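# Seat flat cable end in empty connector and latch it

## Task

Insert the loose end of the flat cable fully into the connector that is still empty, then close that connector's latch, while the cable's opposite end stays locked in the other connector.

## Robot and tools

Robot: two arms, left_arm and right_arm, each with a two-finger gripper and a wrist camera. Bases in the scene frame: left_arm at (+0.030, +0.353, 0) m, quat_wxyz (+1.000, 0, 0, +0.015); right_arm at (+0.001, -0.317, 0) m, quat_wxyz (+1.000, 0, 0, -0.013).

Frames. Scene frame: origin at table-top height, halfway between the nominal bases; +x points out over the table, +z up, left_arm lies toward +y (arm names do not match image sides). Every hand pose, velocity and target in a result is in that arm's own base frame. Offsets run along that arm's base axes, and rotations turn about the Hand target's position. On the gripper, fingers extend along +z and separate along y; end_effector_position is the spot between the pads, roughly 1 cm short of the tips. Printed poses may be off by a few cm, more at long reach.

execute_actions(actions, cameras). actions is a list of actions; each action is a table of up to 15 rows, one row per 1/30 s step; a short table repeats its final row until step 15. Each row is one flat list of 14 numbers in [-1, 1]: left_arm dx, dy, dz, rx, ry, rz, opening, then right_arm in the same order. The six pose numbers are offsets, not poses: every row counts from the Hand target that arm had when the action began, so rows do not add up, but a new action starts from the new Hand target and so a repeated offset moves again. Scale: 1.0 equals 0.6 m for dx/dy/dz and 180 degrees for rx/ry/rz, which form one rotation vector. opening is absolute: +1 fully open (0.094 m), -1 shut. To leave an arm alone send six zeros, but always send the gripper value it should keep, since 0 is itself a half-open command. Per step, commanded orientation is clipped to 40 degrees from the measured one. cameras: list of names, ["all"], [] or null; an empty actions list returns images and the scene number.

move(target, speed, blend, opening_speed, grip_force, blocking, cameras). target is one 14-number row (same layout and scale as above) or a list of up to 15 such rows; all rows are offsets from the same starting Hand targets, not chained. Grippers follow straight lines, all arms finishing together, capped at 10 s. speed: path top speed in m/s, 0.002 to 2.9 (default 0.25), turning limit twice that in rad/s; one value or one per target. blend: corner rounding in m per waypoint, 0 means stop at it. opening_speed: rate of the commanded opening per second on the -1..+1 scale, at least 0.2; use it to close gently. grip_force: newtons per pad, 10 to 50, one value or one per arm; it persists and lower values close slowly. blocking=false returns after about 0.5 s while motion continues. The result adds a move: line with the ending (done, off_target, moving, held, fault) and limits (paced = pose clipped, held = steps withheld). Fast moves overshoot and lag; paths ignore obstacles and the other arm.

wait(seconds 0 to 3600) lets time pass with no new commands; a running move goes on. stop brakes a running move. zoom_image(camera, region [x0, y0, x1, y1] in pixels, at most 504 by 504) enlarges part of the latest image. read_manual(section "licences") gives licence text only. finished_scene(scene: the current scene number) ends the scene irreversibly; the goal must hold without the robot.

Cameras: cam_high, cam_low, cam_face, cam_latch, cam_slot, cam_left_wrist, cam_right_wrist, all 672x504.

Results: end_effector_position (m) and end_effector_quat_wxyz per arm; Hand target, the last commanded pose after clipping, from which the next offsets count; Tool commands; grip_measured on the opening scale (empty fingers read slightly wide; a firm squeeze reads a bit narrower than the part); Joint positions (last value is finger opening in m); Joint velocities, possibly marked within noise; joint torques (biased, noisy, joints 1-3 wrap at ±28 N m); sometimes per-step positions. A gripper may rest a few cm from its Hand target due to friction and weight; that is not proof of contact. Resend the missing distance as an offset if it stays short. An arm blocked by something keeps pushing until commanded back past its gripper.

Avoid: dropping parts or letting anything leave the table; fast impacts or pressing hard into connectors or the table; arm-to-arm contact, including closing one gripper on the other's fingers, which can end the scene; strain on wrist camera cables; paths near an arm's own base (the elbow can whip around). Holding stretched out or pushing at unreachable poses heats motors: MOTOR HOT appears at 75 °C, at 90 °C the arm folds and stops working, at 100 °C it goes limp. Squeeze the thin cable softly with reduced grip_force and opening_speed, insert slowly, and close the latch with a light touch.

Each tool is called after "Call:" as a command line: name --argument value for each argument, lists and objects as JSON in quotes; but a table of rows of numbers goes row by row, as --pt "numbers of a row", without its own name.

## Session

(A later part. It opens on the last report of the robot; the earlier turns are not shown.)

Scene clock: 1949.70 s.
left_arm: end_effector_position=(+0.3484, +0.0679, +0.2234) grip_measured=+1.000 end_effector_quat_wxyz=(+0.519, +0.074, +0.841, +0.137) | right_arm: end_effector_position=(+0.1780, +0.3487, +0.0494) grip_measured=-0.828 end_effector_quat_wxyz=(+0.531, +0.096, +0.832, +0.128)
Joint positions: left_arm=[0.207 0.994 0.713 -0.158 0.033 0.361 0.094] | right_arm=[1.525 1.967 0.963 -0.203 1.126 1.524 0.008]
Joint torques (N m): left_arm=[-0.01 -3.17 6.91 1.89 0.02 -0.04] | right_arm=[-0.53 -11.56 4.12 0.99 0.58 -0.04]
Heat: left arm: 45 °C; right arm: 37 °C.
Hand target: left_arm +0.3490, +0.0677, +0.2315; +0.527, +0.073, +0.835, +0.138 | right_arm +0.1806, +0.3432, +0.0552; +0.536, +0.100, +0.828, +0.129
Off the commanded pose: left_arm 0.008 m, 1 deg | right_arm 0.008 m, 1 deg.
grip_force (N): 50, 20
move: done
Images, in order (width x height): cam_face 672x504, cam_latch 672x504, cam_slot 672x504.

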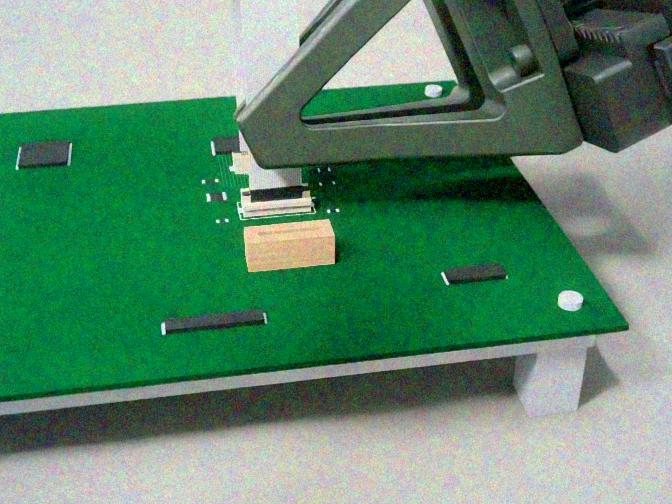

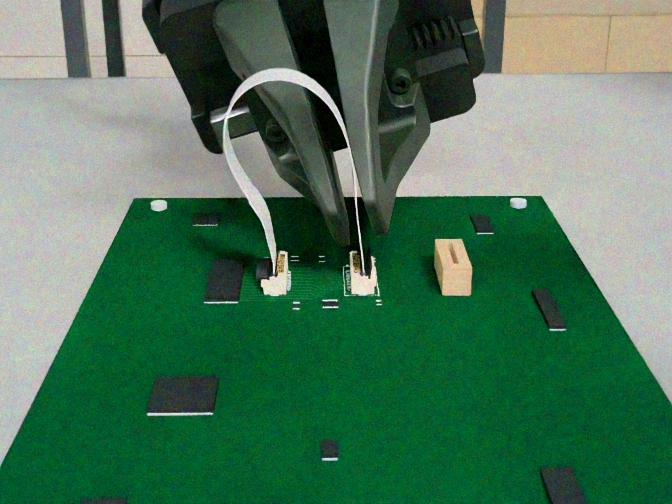

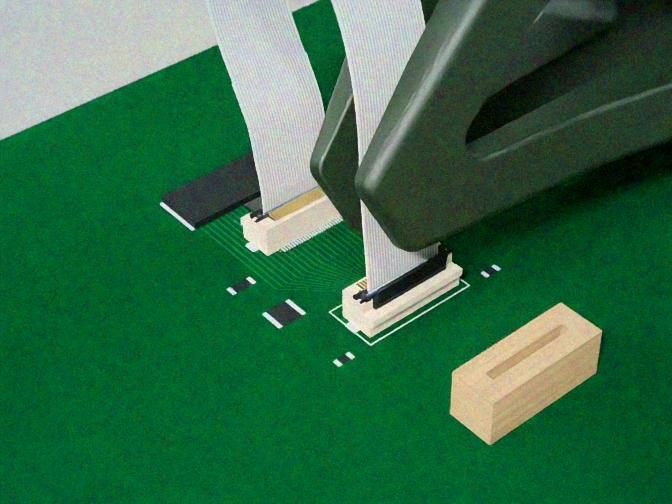

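Call:
move --pt "0 0 0 0 0 0 1 0 -0.0108 0.0 0.0 0 0 -0.83" --speed 0.03 --cameras '["cam_latch","cam_slot","cam_face"]'

Call:
zoom_image --camera "cam_latch" --region '[320, 220, 420, 300]'

Call:
zoom_image --camera "cam_slot" --region '[335, 245, 475, 345]'

Scene clock: 1981.57 s.
left_arm: end_effector_position=(+0.3484, +0.0679, +0.2234) grip_measured=+1.000 end_effector_quat_wxyz=(+0.519, +0.074, +0.841, +0.137) | right_arm: end_effector_position=(+0.1776, +0.3430, +0.0495) grip_measured=-0.828 end_effector_quat_wxyz=(+0.530, +0.096, +0.832, +0.130)
Joint positions: left_arm=[0.207 0.994 0.713 -0.158 0.033 0.361 0.094] | right_arm=[1.525 1.947 0.933 -0.188 1.123 1.521 0.008]
Joint torques (N m): left_arm=[0.01 -3.17 6.91 1.89 0.02 -0.04] | right_arm=[-0.64 -11.34 4.1 0.96 0.59 -0.06]
Heat: left arm: 45 °C; right arm: 37 °C.
Hand target: left_arm +0.3490, +0.0677, +0.2315; +0.527, +0.073, +0.835, +0.138 | right_arm +0.1806, +0.3366, +0.0551; +0.536, +0.100, +0.828, +0.129
Off the commanded pose: left_arm 0.008 m, 1 deg | right_arm 0.009 m, 1 deg.
grip_force (N): 50, 20
move: done
Images, in order (width x height): cam_face 672x504, cam_latch 672x504, cam_slot 672x504.

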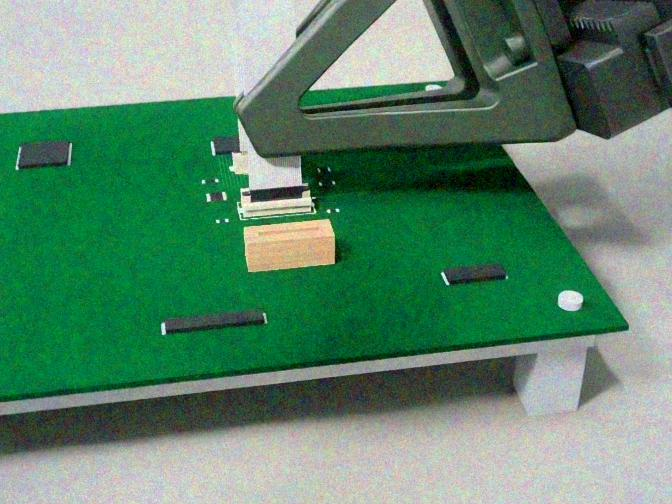

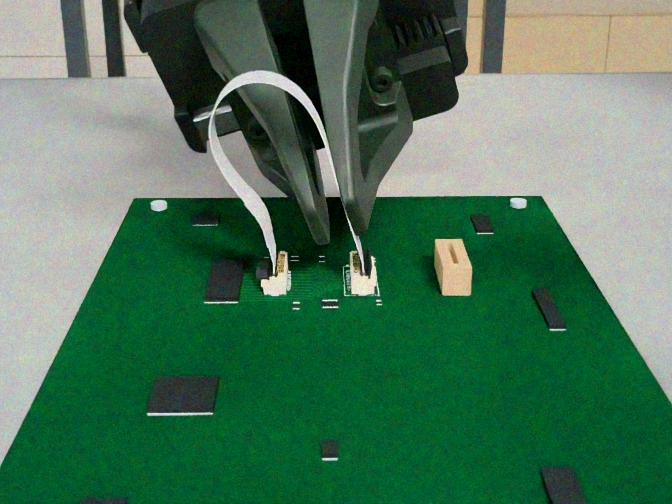

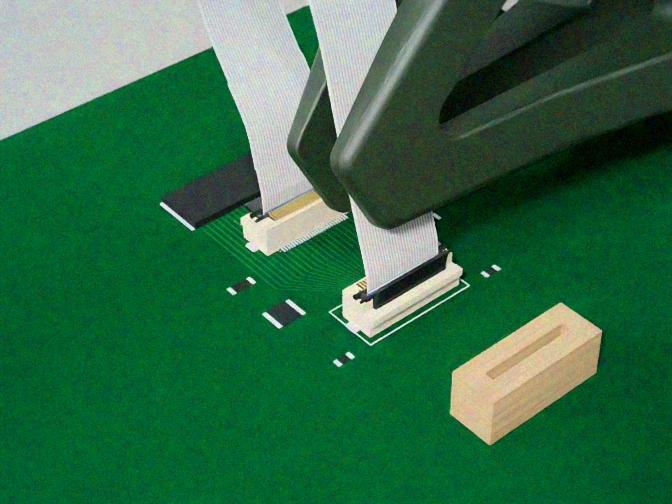

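Scaled by 5.040 from the camera's image (finer frame: 960x720).

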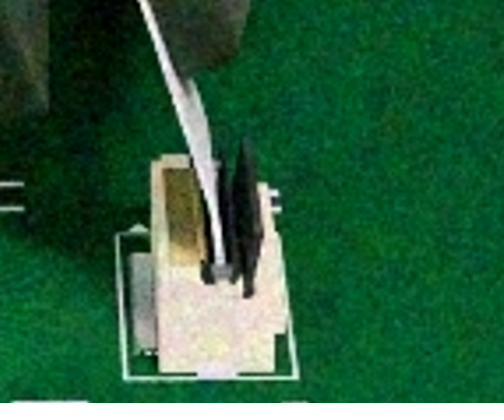

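Scaled by 3.600 from the camera's image (finer frame: 960x720).

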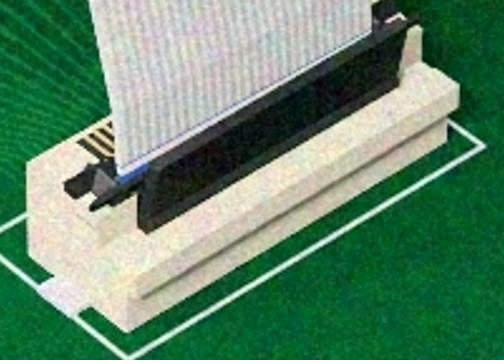

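Call:
move --pt "0 0 0 0 0 0 1 0 0.003 -0.010 0.0 0 0 -0.83" --speed 0.02 --cameras '["cam_latch","cam_slot","cam_face"]'

Call:
zoom_image --camera "cam_latch" --region '[320, 220, 420, 300]'

Scene clock: 2004.07 s.
left_arm: end_effector_position=(+0.3484, +0.0679, +0.2234) grip_measured=+1.000 end_effector_quat_wxyz=(+0.519, +0.074, +0.841, +0.137) | right_arm: end_effector_position=(+0.1777, +0.3456, +0.0506) grip_measured=-0.828 end_effector_quat_wxyz=(+0.530, +0.101, +0.831, +0.138)
Joint positions: left_arm=[0.207 0.994 0.713 -0.158 0.033 0.361 0.094] | right_arm=[1.525 1.947 0.933 -0.169 1.123 1.521 0.008]
Joint torques (N m): left_arm=[-0.01 -3.17 6.91 1.88 0.02 -0.04] | right_arm=[-0.49 -9.21 4.04 1.02 0.62 -0.04]
Heat: left arm: 45 °C; right arm: 39 °C.
Hand target: left_arm +0.3490, +0.0677, +0.2315; +0.527, +0.073, +0.835, +0.138 | right_arm +0.1806, +0.3385, +0.0491; +0.536, +0.100, +0.828, +0.129
Off the commanded pose: left_arm 0.008 m, 1 deg | right_arm 0.008 m, 1 deg.
grip_force (N): 50, 20
move: done
Images, in order (width x height): cam_face 672x504, cam_latch 672x504, cam_slot 672x504.

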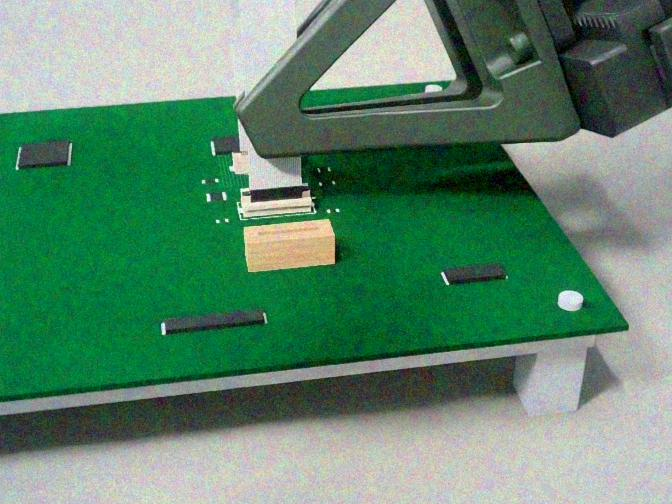

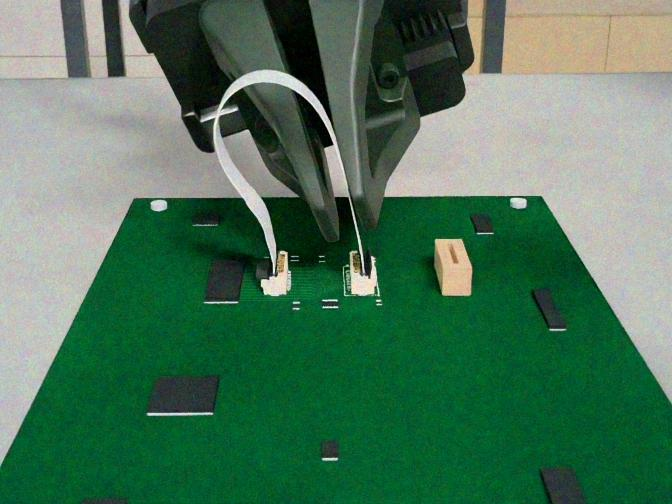

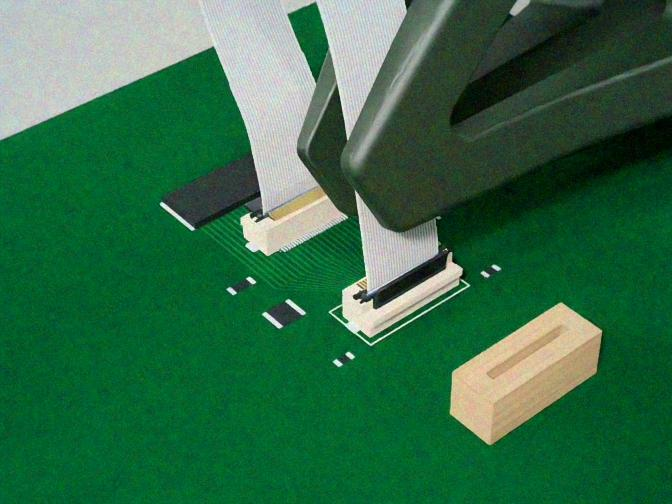

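Scaled by 5.040 from the camera's image (finer frame: 960x720).

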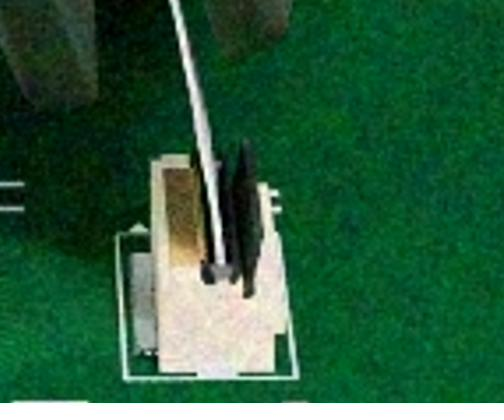

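Call:
move --pt "0 0 0 0 0 0 1 0 -0.002 -0.006 0.0 0 0 -0.83" --speed 0.02

Call:
move --pt "0 0 0 0 0 0 1 0 -0.001 -0.004 0.0 0 0 -0.83" --speed 0.02 --cameras '["cam_latch","cam_slot","cam_face"]'

Call:
zoom_image --camera "cam_latch" --region '[320, 220, 420, 300]'

Scene clock: 2014.20 s.
left_arm: end_effector_position=(+0.3484, +0.0679, +0.2234) grip_measured=+1.000 end_effector_quat_wxyz=(+0.519, +0.074, +0.841, +0.137) | right_arm: end_effector_position=(+0.1777, +0.3453, +0.0495) grip_measured=-0.828 end_effector_quat_wxyz=(+0.530, +0.103, +0.830, +0.141)
Joint positions: left_arm=[0.207 0.994 0.713 -0.158 0.033 0.361 0.094] | right_arm=[1.525 1.947 0.925 -0.152 1.123 1.521 0.008]
Joint torques (N m): left_arm=[-0.02 -3.17 6.94 1.89 0.01 -0.04] | right_arm=[-0.7 -8.53 3.95 1.03 0.62 -0.02]
Heat: left arm: 45 °C; right arm: 39 °C.
Hand target: left_arm +0.3490, +0.0677, +0.2315; +0.527, +0.073, +0.835, +0.138 | right_arm +0.1806, +0.3373, +0.0456; +0.536, +0.100, +0.828, +0.129
Off the commanded pose: left_arm 0.008 m, 1 deg | right_arm 0.009 m, 2 deg.
grip_force (N): 50, 20
move: done

Scene clock: 2014.80 s.
left_arm: end_effector_position=(+0.3484, +0.0679, +0.2234) grip_measured=+1.000 end_effector_quat_wxyz=(+0.519, +0.074, +0.841, +0.137) | right_arm: end_effector_position=(+0.1778, +0.3467, +0.0501) grip_measured=-0.828 end_effector_quat_wxyz=(+0.529, +0.106, +0.829, +0.146)
Joint positions: left_arm=[0.207 0.994 0.713 -0.158 0.033 0.361 0.094] | right_arm=[1.525 1.947 0.925 -0.142 1.123 1.521 0.008]
Joint torques (N m): left_arm=[-0.01 -3.15 6.93 1.89 0.02 -0.04] | right_arm=[-0.68 -8.12 3.54 1.02 0.61 -0.03]
Heat: left arm: 45 °C; right arm: 39 °C.
Hand target: left_arm +0.3490, +0.0677, +0.2315; +0.527, +0.073, +0.835, +0.138 | right_arm +0.1806, +0.3367, +0.0432; +0.536, +0.100, +0.828, +0.129
Off the commanded pose: left_arm 0.008 m, 1 deg | right_arm 0.012 m, 2 deg.
grip_force (N): 50, 20
move: off_target (right_arm)
Images, in order (width x height): cam_face 672x504, cam_latch 672x504, cam_slot 672x504.

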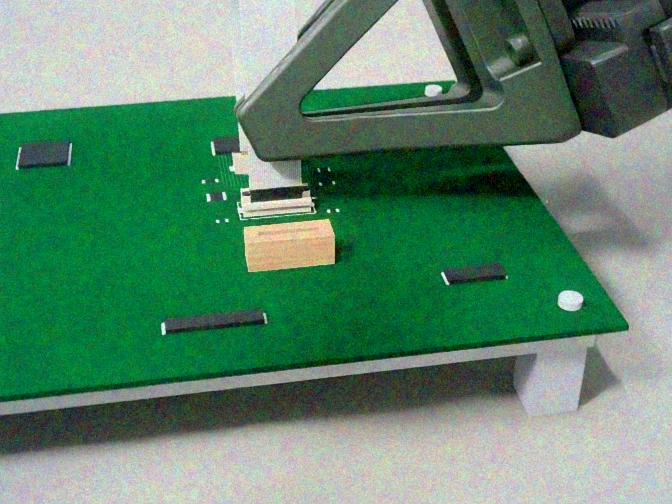

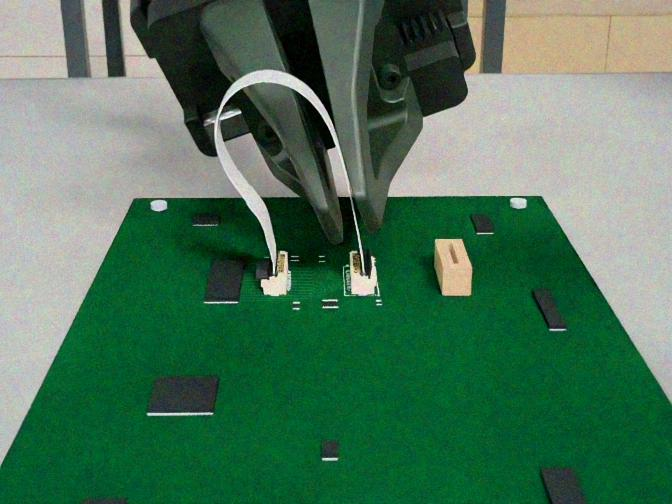

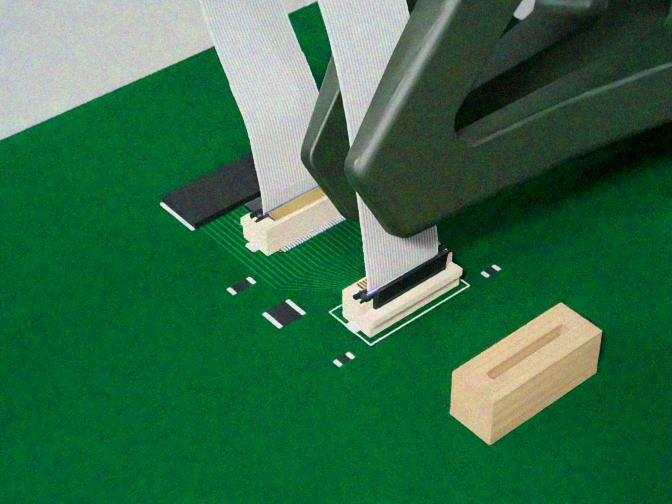

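Scaled by 5.040 from the camera's image (finer frame: 960x720).

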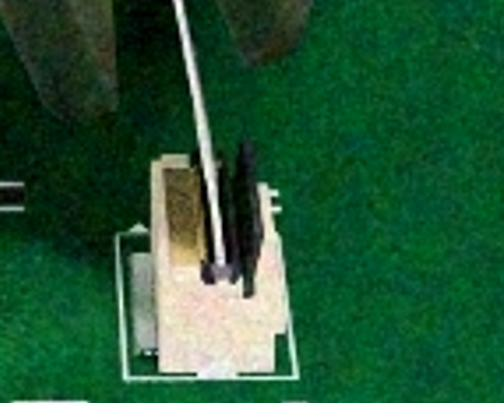

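Call:
move --pt "0 0 0 0 0 0 1 0 -0.002 -0.005 0.0 0 0 -0.83" --speed 0.02 --cameras '["cam_latch","cam_slot","cam_face"]'

Call:
zoom_image --camera "cam_latch" --region '[320, 220, 420, 300]'

Scene clock: 2028.30 s.
left_arm: end_effector_position=(+0.3484, +0.0679, +0.2234) grip_measured=+1.000 end_effector_quat_wxyz=(+0.519, +0.074, +0.841, +0.137) | right_arm: end_effector_position=(+0.1777, +0.3446, +0.0479) grip_measured=-0.828 end_effector_quat_wxyz=(+0.529, +0.106, +0.829, +0.146)
Joint positions: left_arm=[0.207 0.994 0.713 -0.158 0.033 0.361 0.094] | right_arm=[1.525 1.947 0.912 -0.127 1.123 1.521 0.008]
Joint torques (N m): left_arm=[-0.02 -3.18 6.93 1.89 0.02 -0.04] | right_arm=[-0.55 -7.41 3.99 1.04 0.61 -0.07]
Heat: left arm: 45 °C; right arm: 38 °C.
Hand target: left_arm +0.3490, +0.0677, +0.2315; +0.527, +0.073, +0.835, +0.138 | right_arm +0.1806, +0.3356, +0.0402; +0.536, +0.100, +0.828, +0.129
Off the commanded pose: left_arm 0.008 m, 1 deg | right_arm 0.012 m, 2 deg.
grip_force (N): 50, 20
move: off_target (right_arm)
Images, in order (width x height): cam_face 672x504, cam_latch 672x504, cam_slot 672x504.

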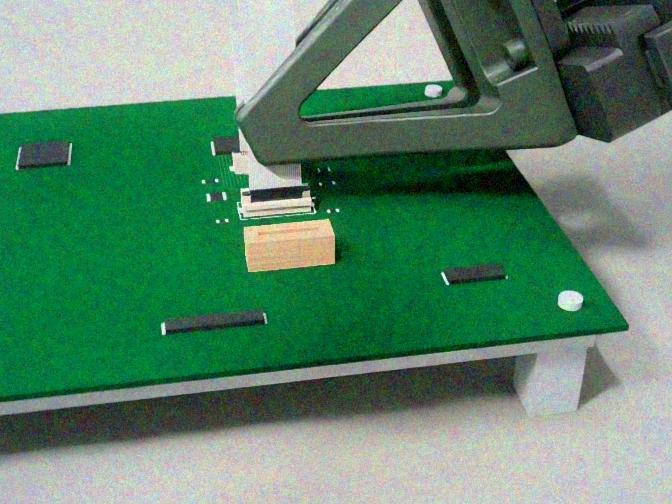

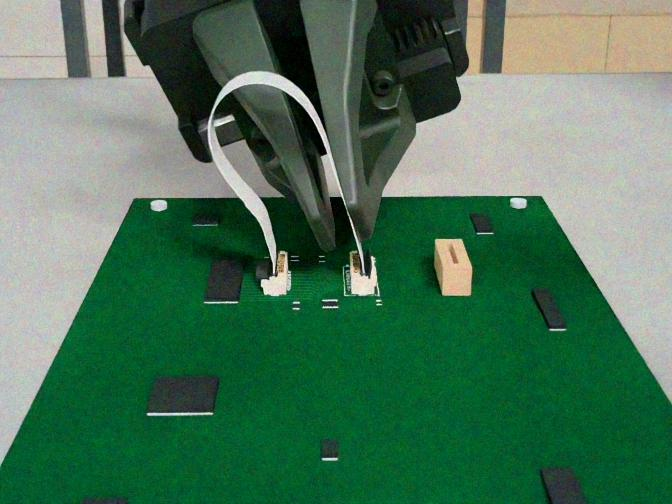

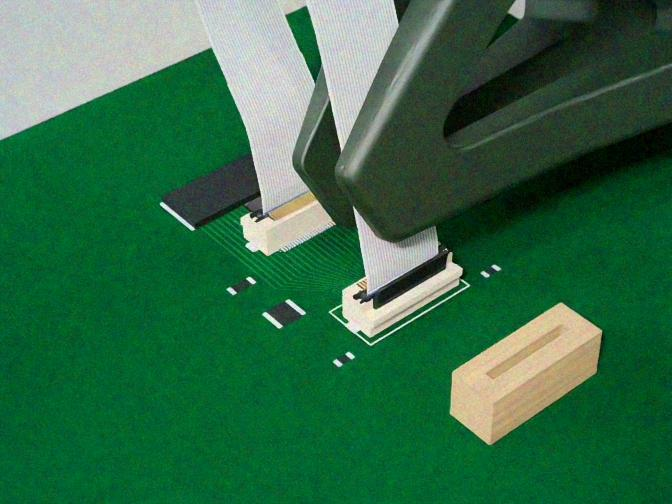

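Scaled by 5.040 from the camera's image (finer frame: 960x720).

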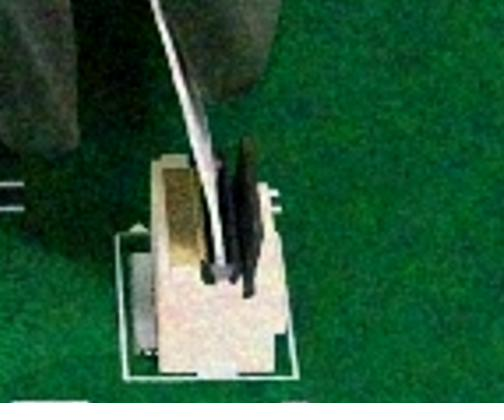

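Call:
move --pt "0 0 0 0 0 0 1 0 0.001 -0.006 0.0 0 0 -0.83" --speed 0.02 --cameras '["cam_latch","cam_slot","cam_face"]'

Call:
zoom_image --camera "cam_latch" --region '[320, 220, 420, 300]'

Scene clock: 2035.93 s.
left_arm: end_effector_position=(+0.3484, +0.0679, +0.2234) grip_measured=+1.000 end_effector_quat_wxyz=(+0.519, +0.074, +0.841, +0.137) | right_arm: end_effector_position=(+0.1777, +0.3459, +0.0465) grip_measured=-0.828 end_effector_quat_wxyz=(+0.529, +0.108, +0.828, +0.149)
Joint positions: left_arm=[0.207 0.994 0.713 -0.158 0.033 0.361 0.094] | right_arm=[1.525 1.954 0.912 -0.114 1.123 1.521 0.008]
Joint torques (N m): left_arm=[-0.01 -3.15 6.94 1.89 0.02 -0.04] | right_arm=[-0.69 -7.2 3.9 1.07 0.58 -0.06]
Heat: left arm: 45 °C; right arm: 38 °C.
Hand target: left_arm +0.3490, +0.0677, +0.2315; +0.527, +0.073, +0.835, +0.138 | right_arm +0.1806, +0.3361, +0.0366; +0.536, +0.100, +0.828, +0.129
Off the commanded pose: left_arm 0.008 m, 1 deg | right_arm 0.014 m, 3 deg.
grip_force (N): 50, 20
move: off_target (right_arm)
Images, in order (width x height): cam_face 672x504, cam_latch 672x504, cam_slot 672x504.

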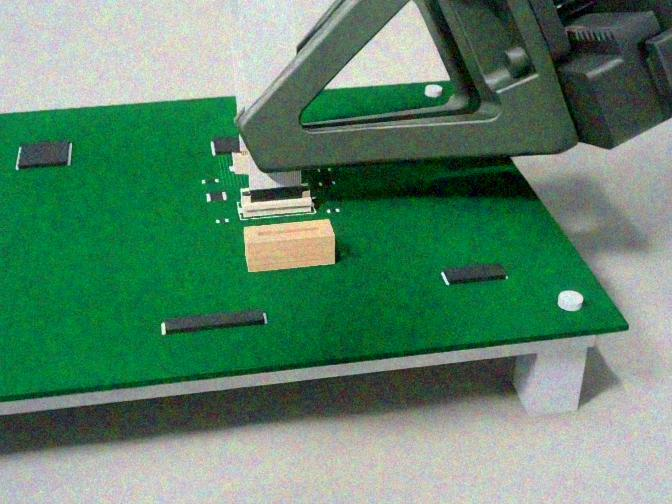

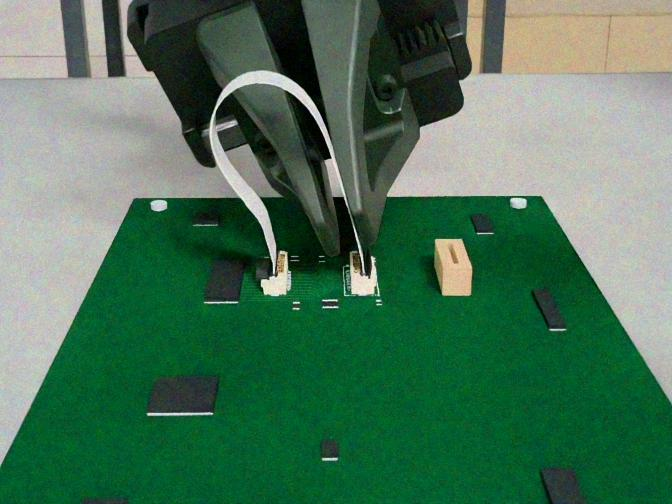

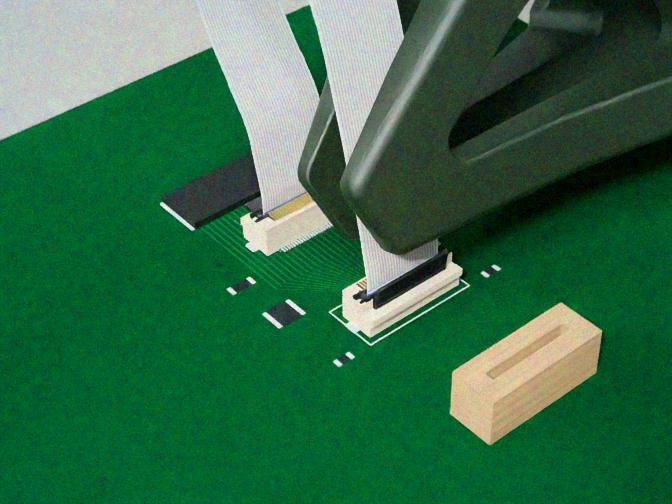

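Scaled by 5.040 from the camera's image (finer frame: 960x720).

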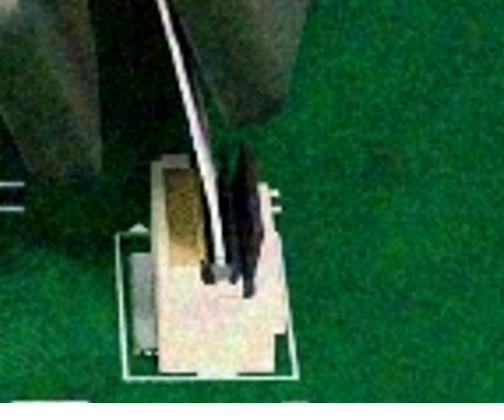

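Call:
zoom_image --camera "cam_slot" --region '[335, 225, 475, 325]'

Call:
zoom_image --camera "cam_latch" --region '[335, 225, 395, 285]'

Call:
zoom_image --camera "cam_face" --region '[220, 130, 340, 220]'

Scaled by 3.600 from the camera's image (finer frame: 960x720).

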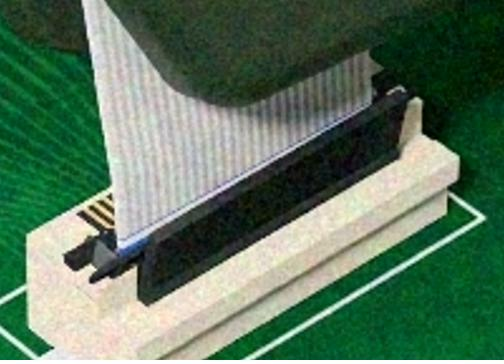

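Scaled by 8.400 from the camera's image (finer frame: 960x720).

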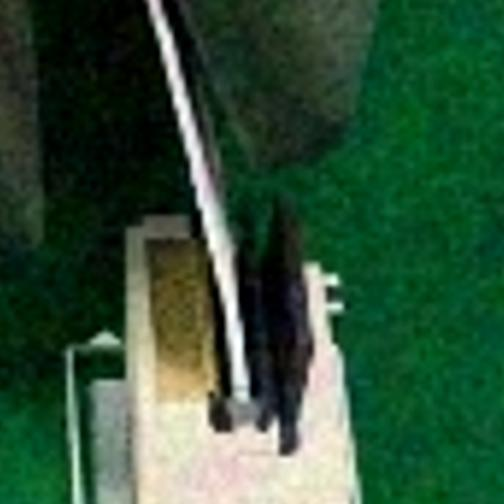

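Scaled by 4.200 from the camera's image (finer frame: 960x720).

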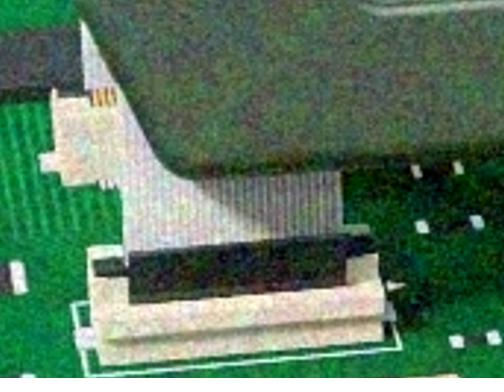

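Call:
move --pt "0 0 0 0 0 0 1 0 0.0 -0.005 0.0 0 0 -0.83" --speed 0.02 --cameras '["cam_latch","cam_slot","cam_face"]'

Call:
zoom_image --camera "cam_latch" --region '[335, 225, 395, 285]'

Call:
zoom_image --camera "cam_face" --region '[220, 130, 340, 220]'

Scene clock: 2061.87 s.
left_arm: end_effector_position=(+0.3484, +0.0679, +0.2234) grip_measured=+1.000 end_effector_quat_wxyz=(+0.519, +0.074, +0.841, +0.137) | right_arm: end_effector_position=(+0.1778, +0.3468, +0.0441) grip_measured=-0.828 end_effector_quat_wxyz=(+0.529, +0.109, +0.828, +0.150)
Joint positions: left_arm=[0.207 0.994 0.713 -0.158 0.033 0.361 0.094] | right_arm=[1.525 1.963 0.912 -0.102 1.123 1.521 0.008]
Joint torques (N m): left_arm=[-0.01 -3.17 6.93 1.89 0.02 -0.04] | right_arm=[-0.43 -7.04 3.7 1.06 0.6 -0.04]
Heat: left arm: 45 °C; right arm: 37 °C.
Hand target: left_arm +0.3490, +0.0677, +0.2315; +0.527, +0.073, +0.835, +0.138 | right_arm +0.1806, +0.3361, +0.0336; +0.536, +0.100, +0.828, +0.129
Off the commanded pose: left_arm 0.008 m, 1 deg | right_arm 0.015 m, 3 deg.
grip_force (N): 50, 20
move: off_target (right_arm)
Images, in order (width x height): cam_face 672x504, cam_latch 672x504, cam_slot 672x504.

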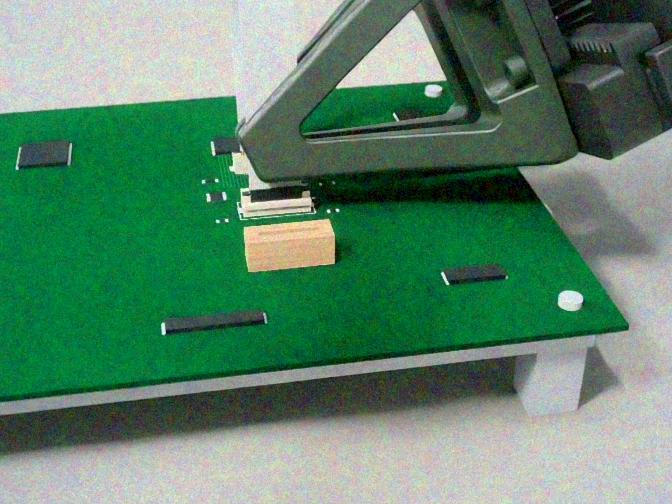

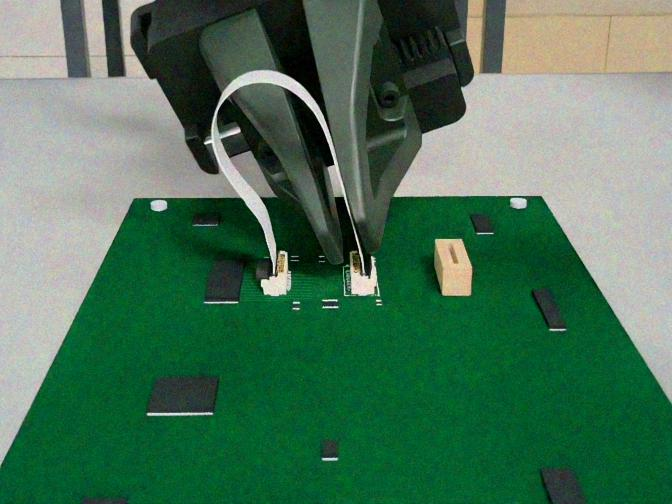

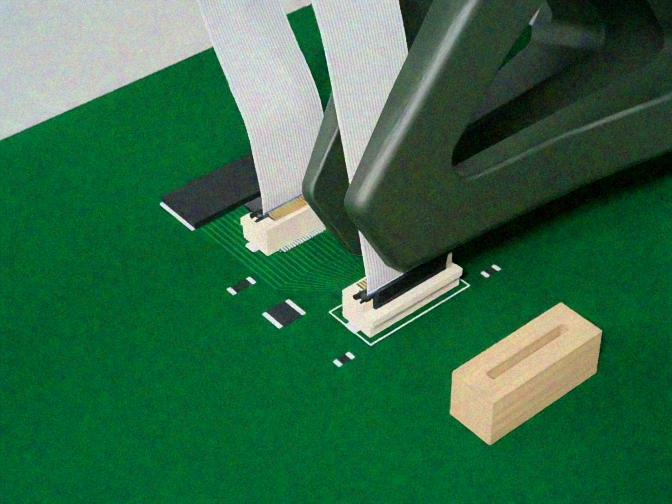

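Scaled by 8.400 from the camera's image (finer frame: 960x720).

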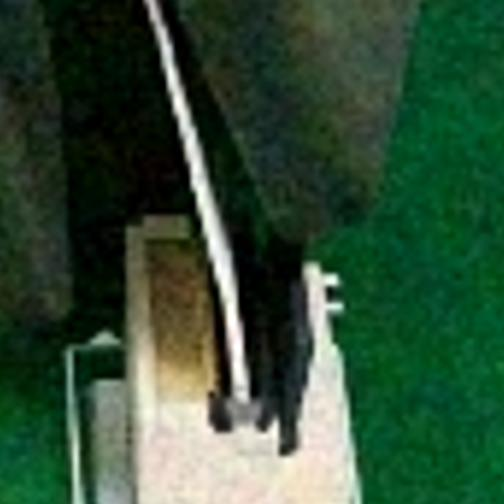

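Scaled by 4.200 from the camera's image (finer frame: 960x720).

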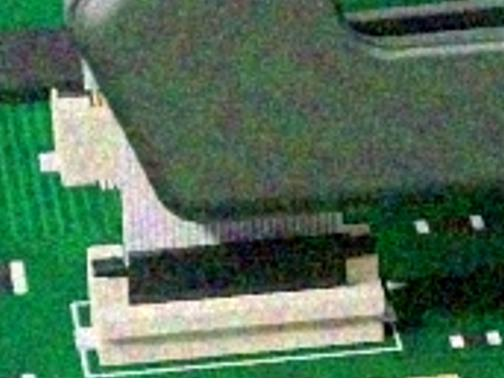

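Call:
move --pt "0 0 0 0 0 0 1 0 -0.003 0.0 0.0 0 0 -0.83" --speed 0.02 --cameras '["cam_latch","cam_slot","cam_face"]'

Call:
zoom_image --camera "cam_latch" --region '[335, 225, 395, 285]'

Call:
zoom_image --camera "cam_face" --region '[220, 130, 340, 220]'

Scene clock: 2072.43 s.
left_arm: end_effector_position=(+0.3484, +0.0679, +0.2234) grip_measured=+1.000 end_effector_quat_wxyz=(+0.519, +0.074, +0.841, +0.137) | right_arm: end_effector_position=(+0.1778, +0.3452, +0.0431) grip_measured=-0.828 end_effector_quat_wxyz=(+0.530, +0.108, +0.828, +0.149)
Joint positions: left_arm=[0.207 0.994 0.713 -0.158 0.033 0.361 0.094] | right_arm=[1.525 1.963 0.904 -0.095 1.125 1.518 0.008]
Joint torques (N m): left_arm=[-0.01 -3.17 6.93 1.89 0.02 -0.04] | right_arm=[-0.68 -7.56 3.58 1.03 0.57 -0.09]
Heat: left arm: 45 °C; right arm: 37 °C.
Hand target: left_arm +0.3490, +0.0677, +0.2315; +0.527, +0.073, +0.835, +0.138 | right_arm +0.1806, +0.3343, +0.0336; +0.536, +0.100, +0.828, +0.129
Off the commanded pose: left_arm 0.008 m, 1 deg | right_arm 0.015 m, 3 deg.
grip_force (N): 50, 20
move: off_target (right_arm)
Images, in order (width x height): cam_face 672x504, cam_latch 672x504, cam_slot 672x504.

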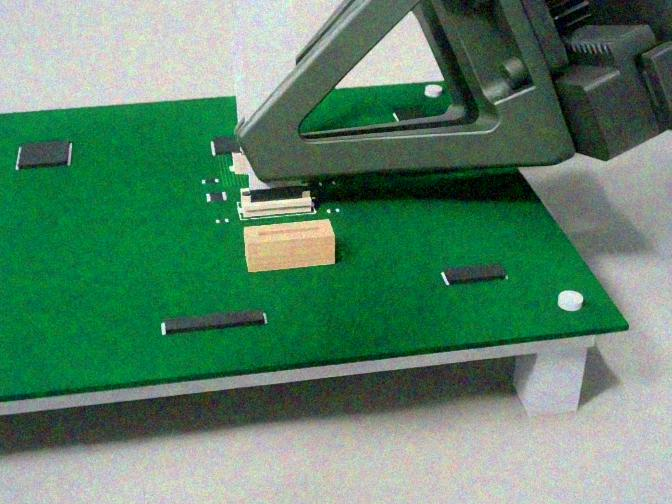

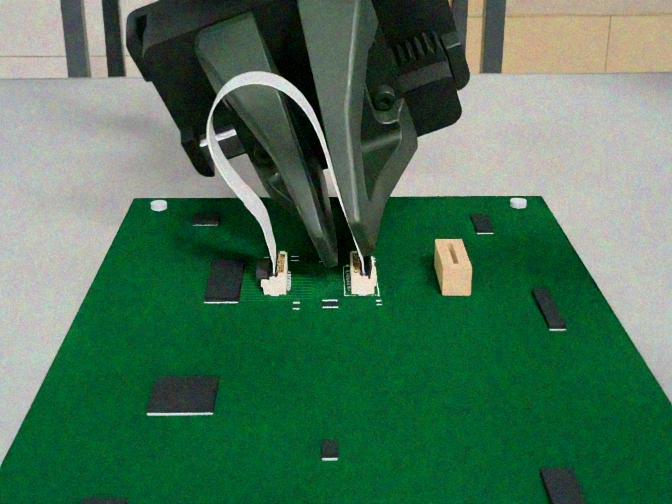

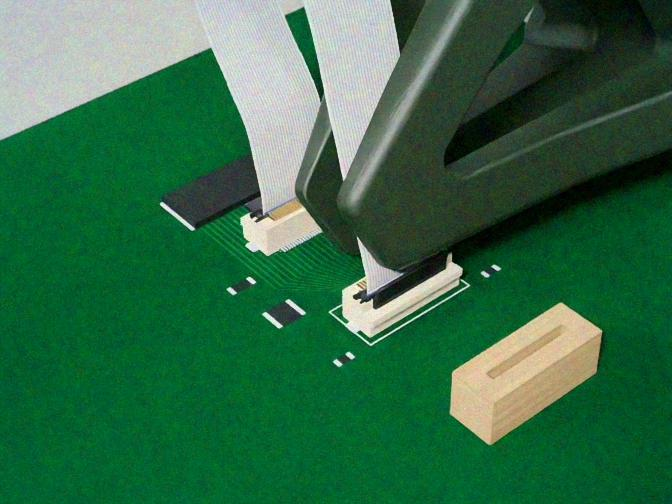

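Scaled by 8.400 from the camera's image (finer frame: 960x720).

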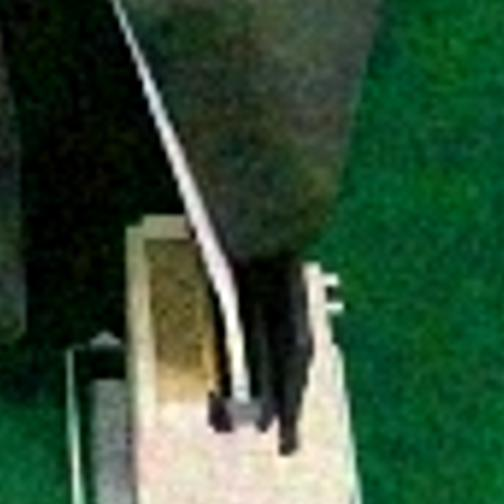

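Scaled by 4.200 from the camera's image (finer frame: 960x720).

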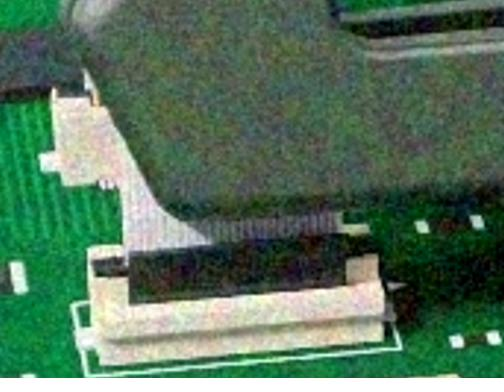

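Call:
move --pt "0 0 0 0 0 0 1 0 -0.001 -0.004 0.0 0 0 -0.83" --speed 0.02 --cameras '["cam_latch","cam_slot","cam_face"]'

Call:
zoom_image --camera "cam_latch" --region '[335, 225, 395, 285]'

Call:
zoom_image --camera "cam_face" --region '[220, 130, 340, 220]'

Call:
zoom_image --camera "cam_slot" --region '[335, 225, 475, 325]'

Scene clock: 2082.73 s.
left_arm: end_effector_position=(+0.3484, +0.0679, +0.2234) grip_measured=+1.000 end_effector_quat_wxyz=(+0.519, +0.074, +0.841, +0.137) | right_arm: end_effector_position=(+0.1782, +0.3453, +0.0434) grip_measured=-0.828 end_effector_quat_wxyz=(+0.531, +0.110, +0.826, +0.152)
Joint positions: left_arm=[0.207 0.994 0.713 -0.158 0.033 0.361 0.094] | right_arm=[1.525 1.963 0.899 -0.08 1.13 1.517 0.008]
Joint torques (N m): left_arm=[0.01 -3.15 6.91 1.89 0.02 -0.04] | right_arm=[-0.55 -7.08 3.64 1 0.51 -0.03]
Heat: left arm: 45 °C; right arm: 37 °C.
Hand target: left_arm +0.3490, +0.0677, +0.2315; +0.527, +0.073, +0.835, +0.138 | right_arm +0.1806, +0.3337, +0.0312; +0.536, +0.100, +0.828, +0.129
Off the commanded pose: left_arm 0.008 m, 1 deg | right_arm 0.017 m, 3 deg.
grip_force (N): 50, 20
move: off_target (right_arm)
Images, in order (width x height): cam_face 672x504, cam_latch 672x504, cam_slot 672x504.

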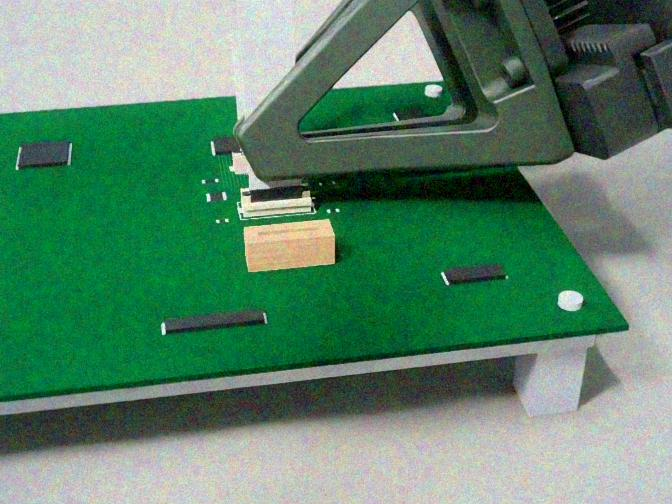

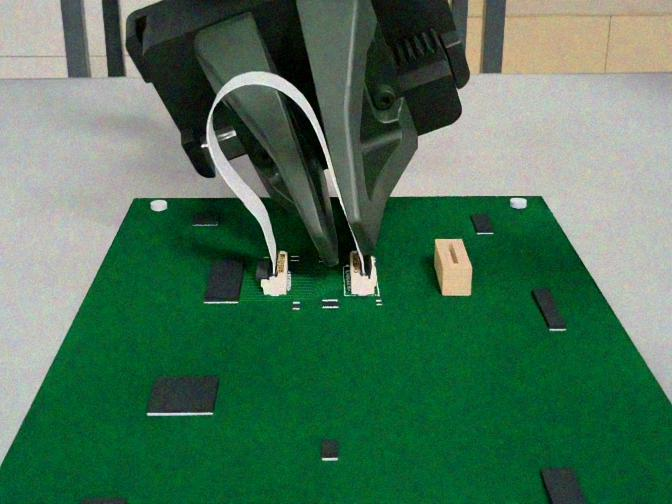

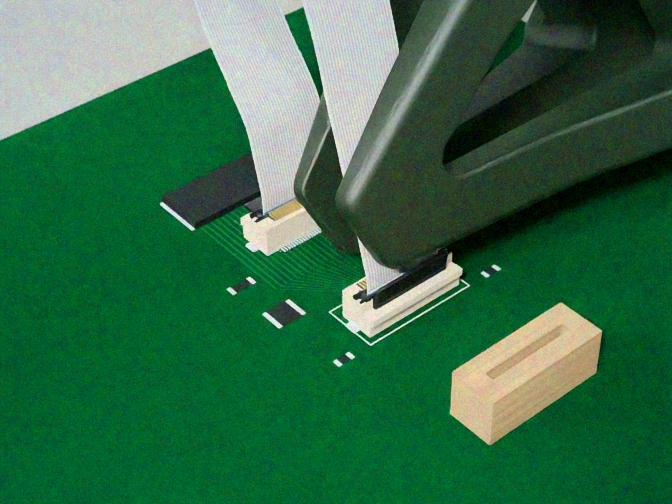

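Scaled by 8.400 from the camera's image (finer frame: 960x720).

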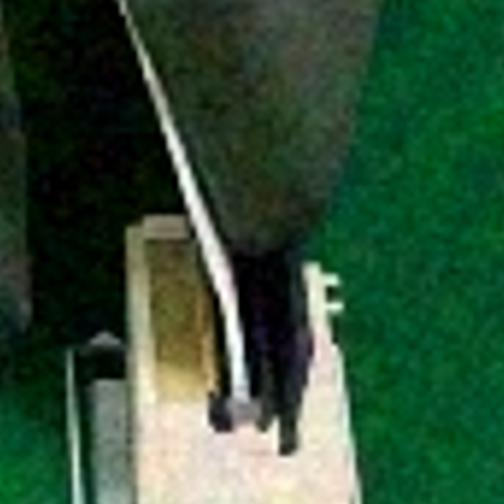

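Scaled by 4.200 from the camera's image (finer frame: 960x720).

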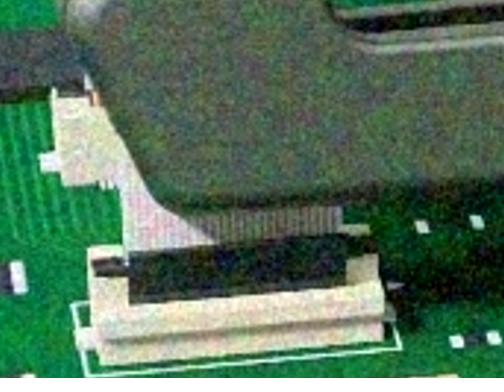

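Scaled by 3.600 from the camera's image (finer frame: 960x720).

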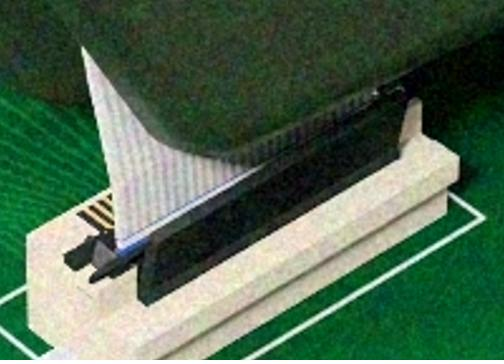

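Call:
move --pt "0 0 0 0 0 0 1 0 0.012 -0.001 0.0 0 0 -0.83" --speed 0.02 --cameras '["cam_latch","cam_slot","cam_face"]'

Call:
zoom_image --camera "cam_latch" --region '[335, 225, 395, 285]'

Call:
zoom_image --camera "cam_slot" --region '[335, 225, 475, 325]'

Scene clock: 2098.27 s.
left_arm: end_effector_position=(+0.3484, +0.0679, +0.2234) grip_measured=+1.000 end_effector_quat_wxyz=(+0.519, +0.074, +0.841, +0.137) | right_arm: end_effector_position=(+0.1794, +0.3443, +0.0439) grip_measured=-0.828 end_effector_quat_wxyz=(+0.538, +0.111, +0.822, +0.150)
Joint positions: left_arm=[0.207 0.994 0.713 -0.158 0.033 0.361 0.094] | right_arm=[1.525 1.97 0.899 -0.075 1.146 1.516 0.008]
Joint torques (N m): left_arm=[-0.01 -3.14 6.94 1.89 0.02 -0.04] | right_arm=[-0.46 -5.79 6.22 0.8 0.4 0.01]
Heat: left arm: 46 °C; right arm: 37 °C.
Hand target: left_arm +0.3490, +0.0677, +0.2315; +0.527, +0.073, +0.835, +0.138 | right_arm +0.1806, +0.3409, +0.0305; +0.536, +0.100, +0.828, +0.129
Off the commanded pose: left_arm 0.008 m, 1 deg | right_arm 0.014 m, 3 deg.
grip_force (N): 50, 20
move: off_target (right_arm)
Images, in order (width x height): cam_face 672x504, cam_latch 672x504, cam_slot 672x504.

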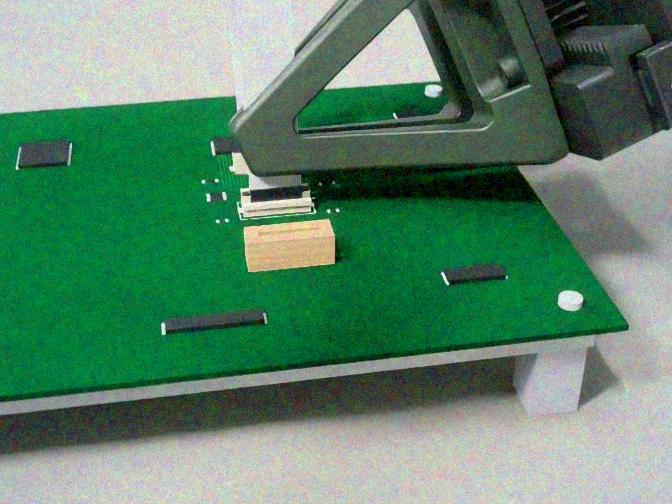

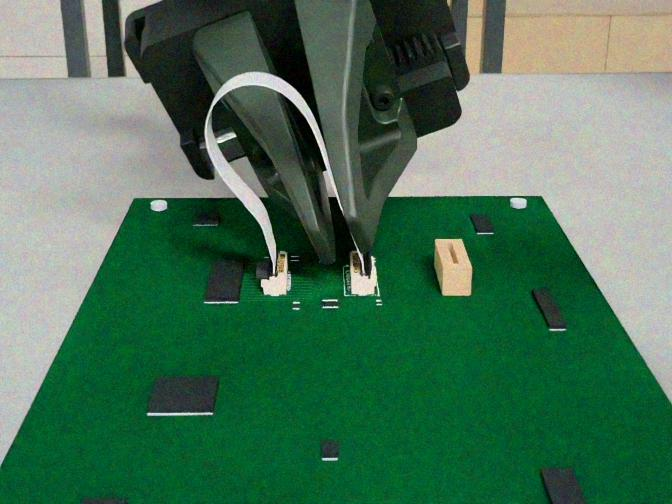

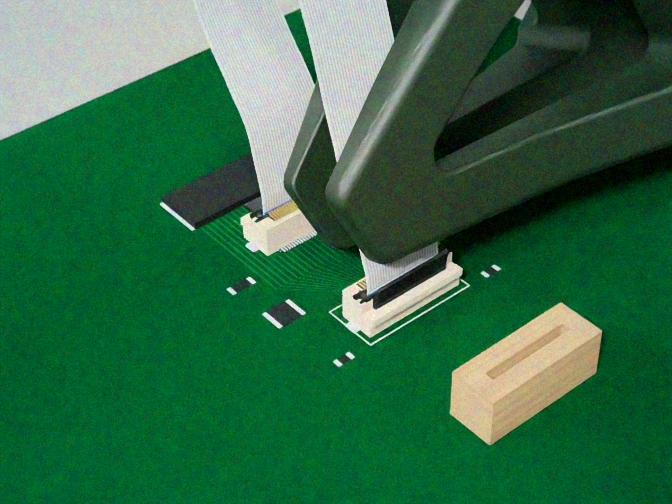

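Scaled by 8.400 from the camera's image (finer frame: 960x720).

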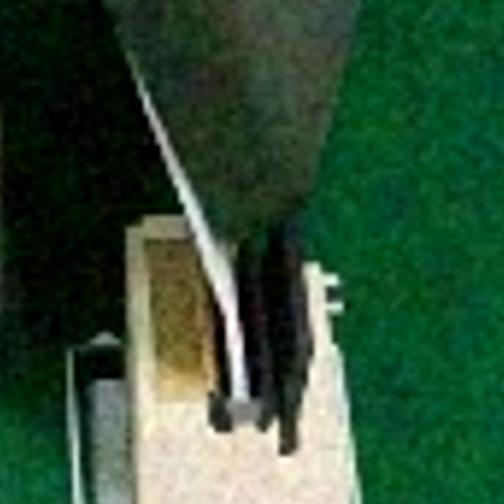

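Scaled by 3.600 from the camera's image (finer frame: 960x720).

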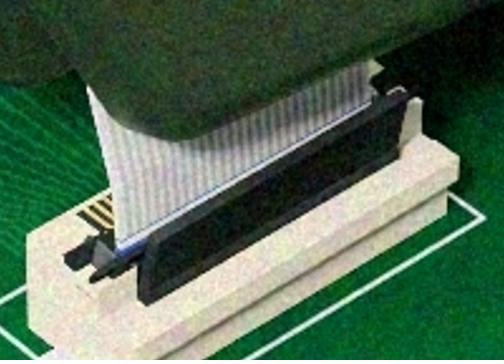

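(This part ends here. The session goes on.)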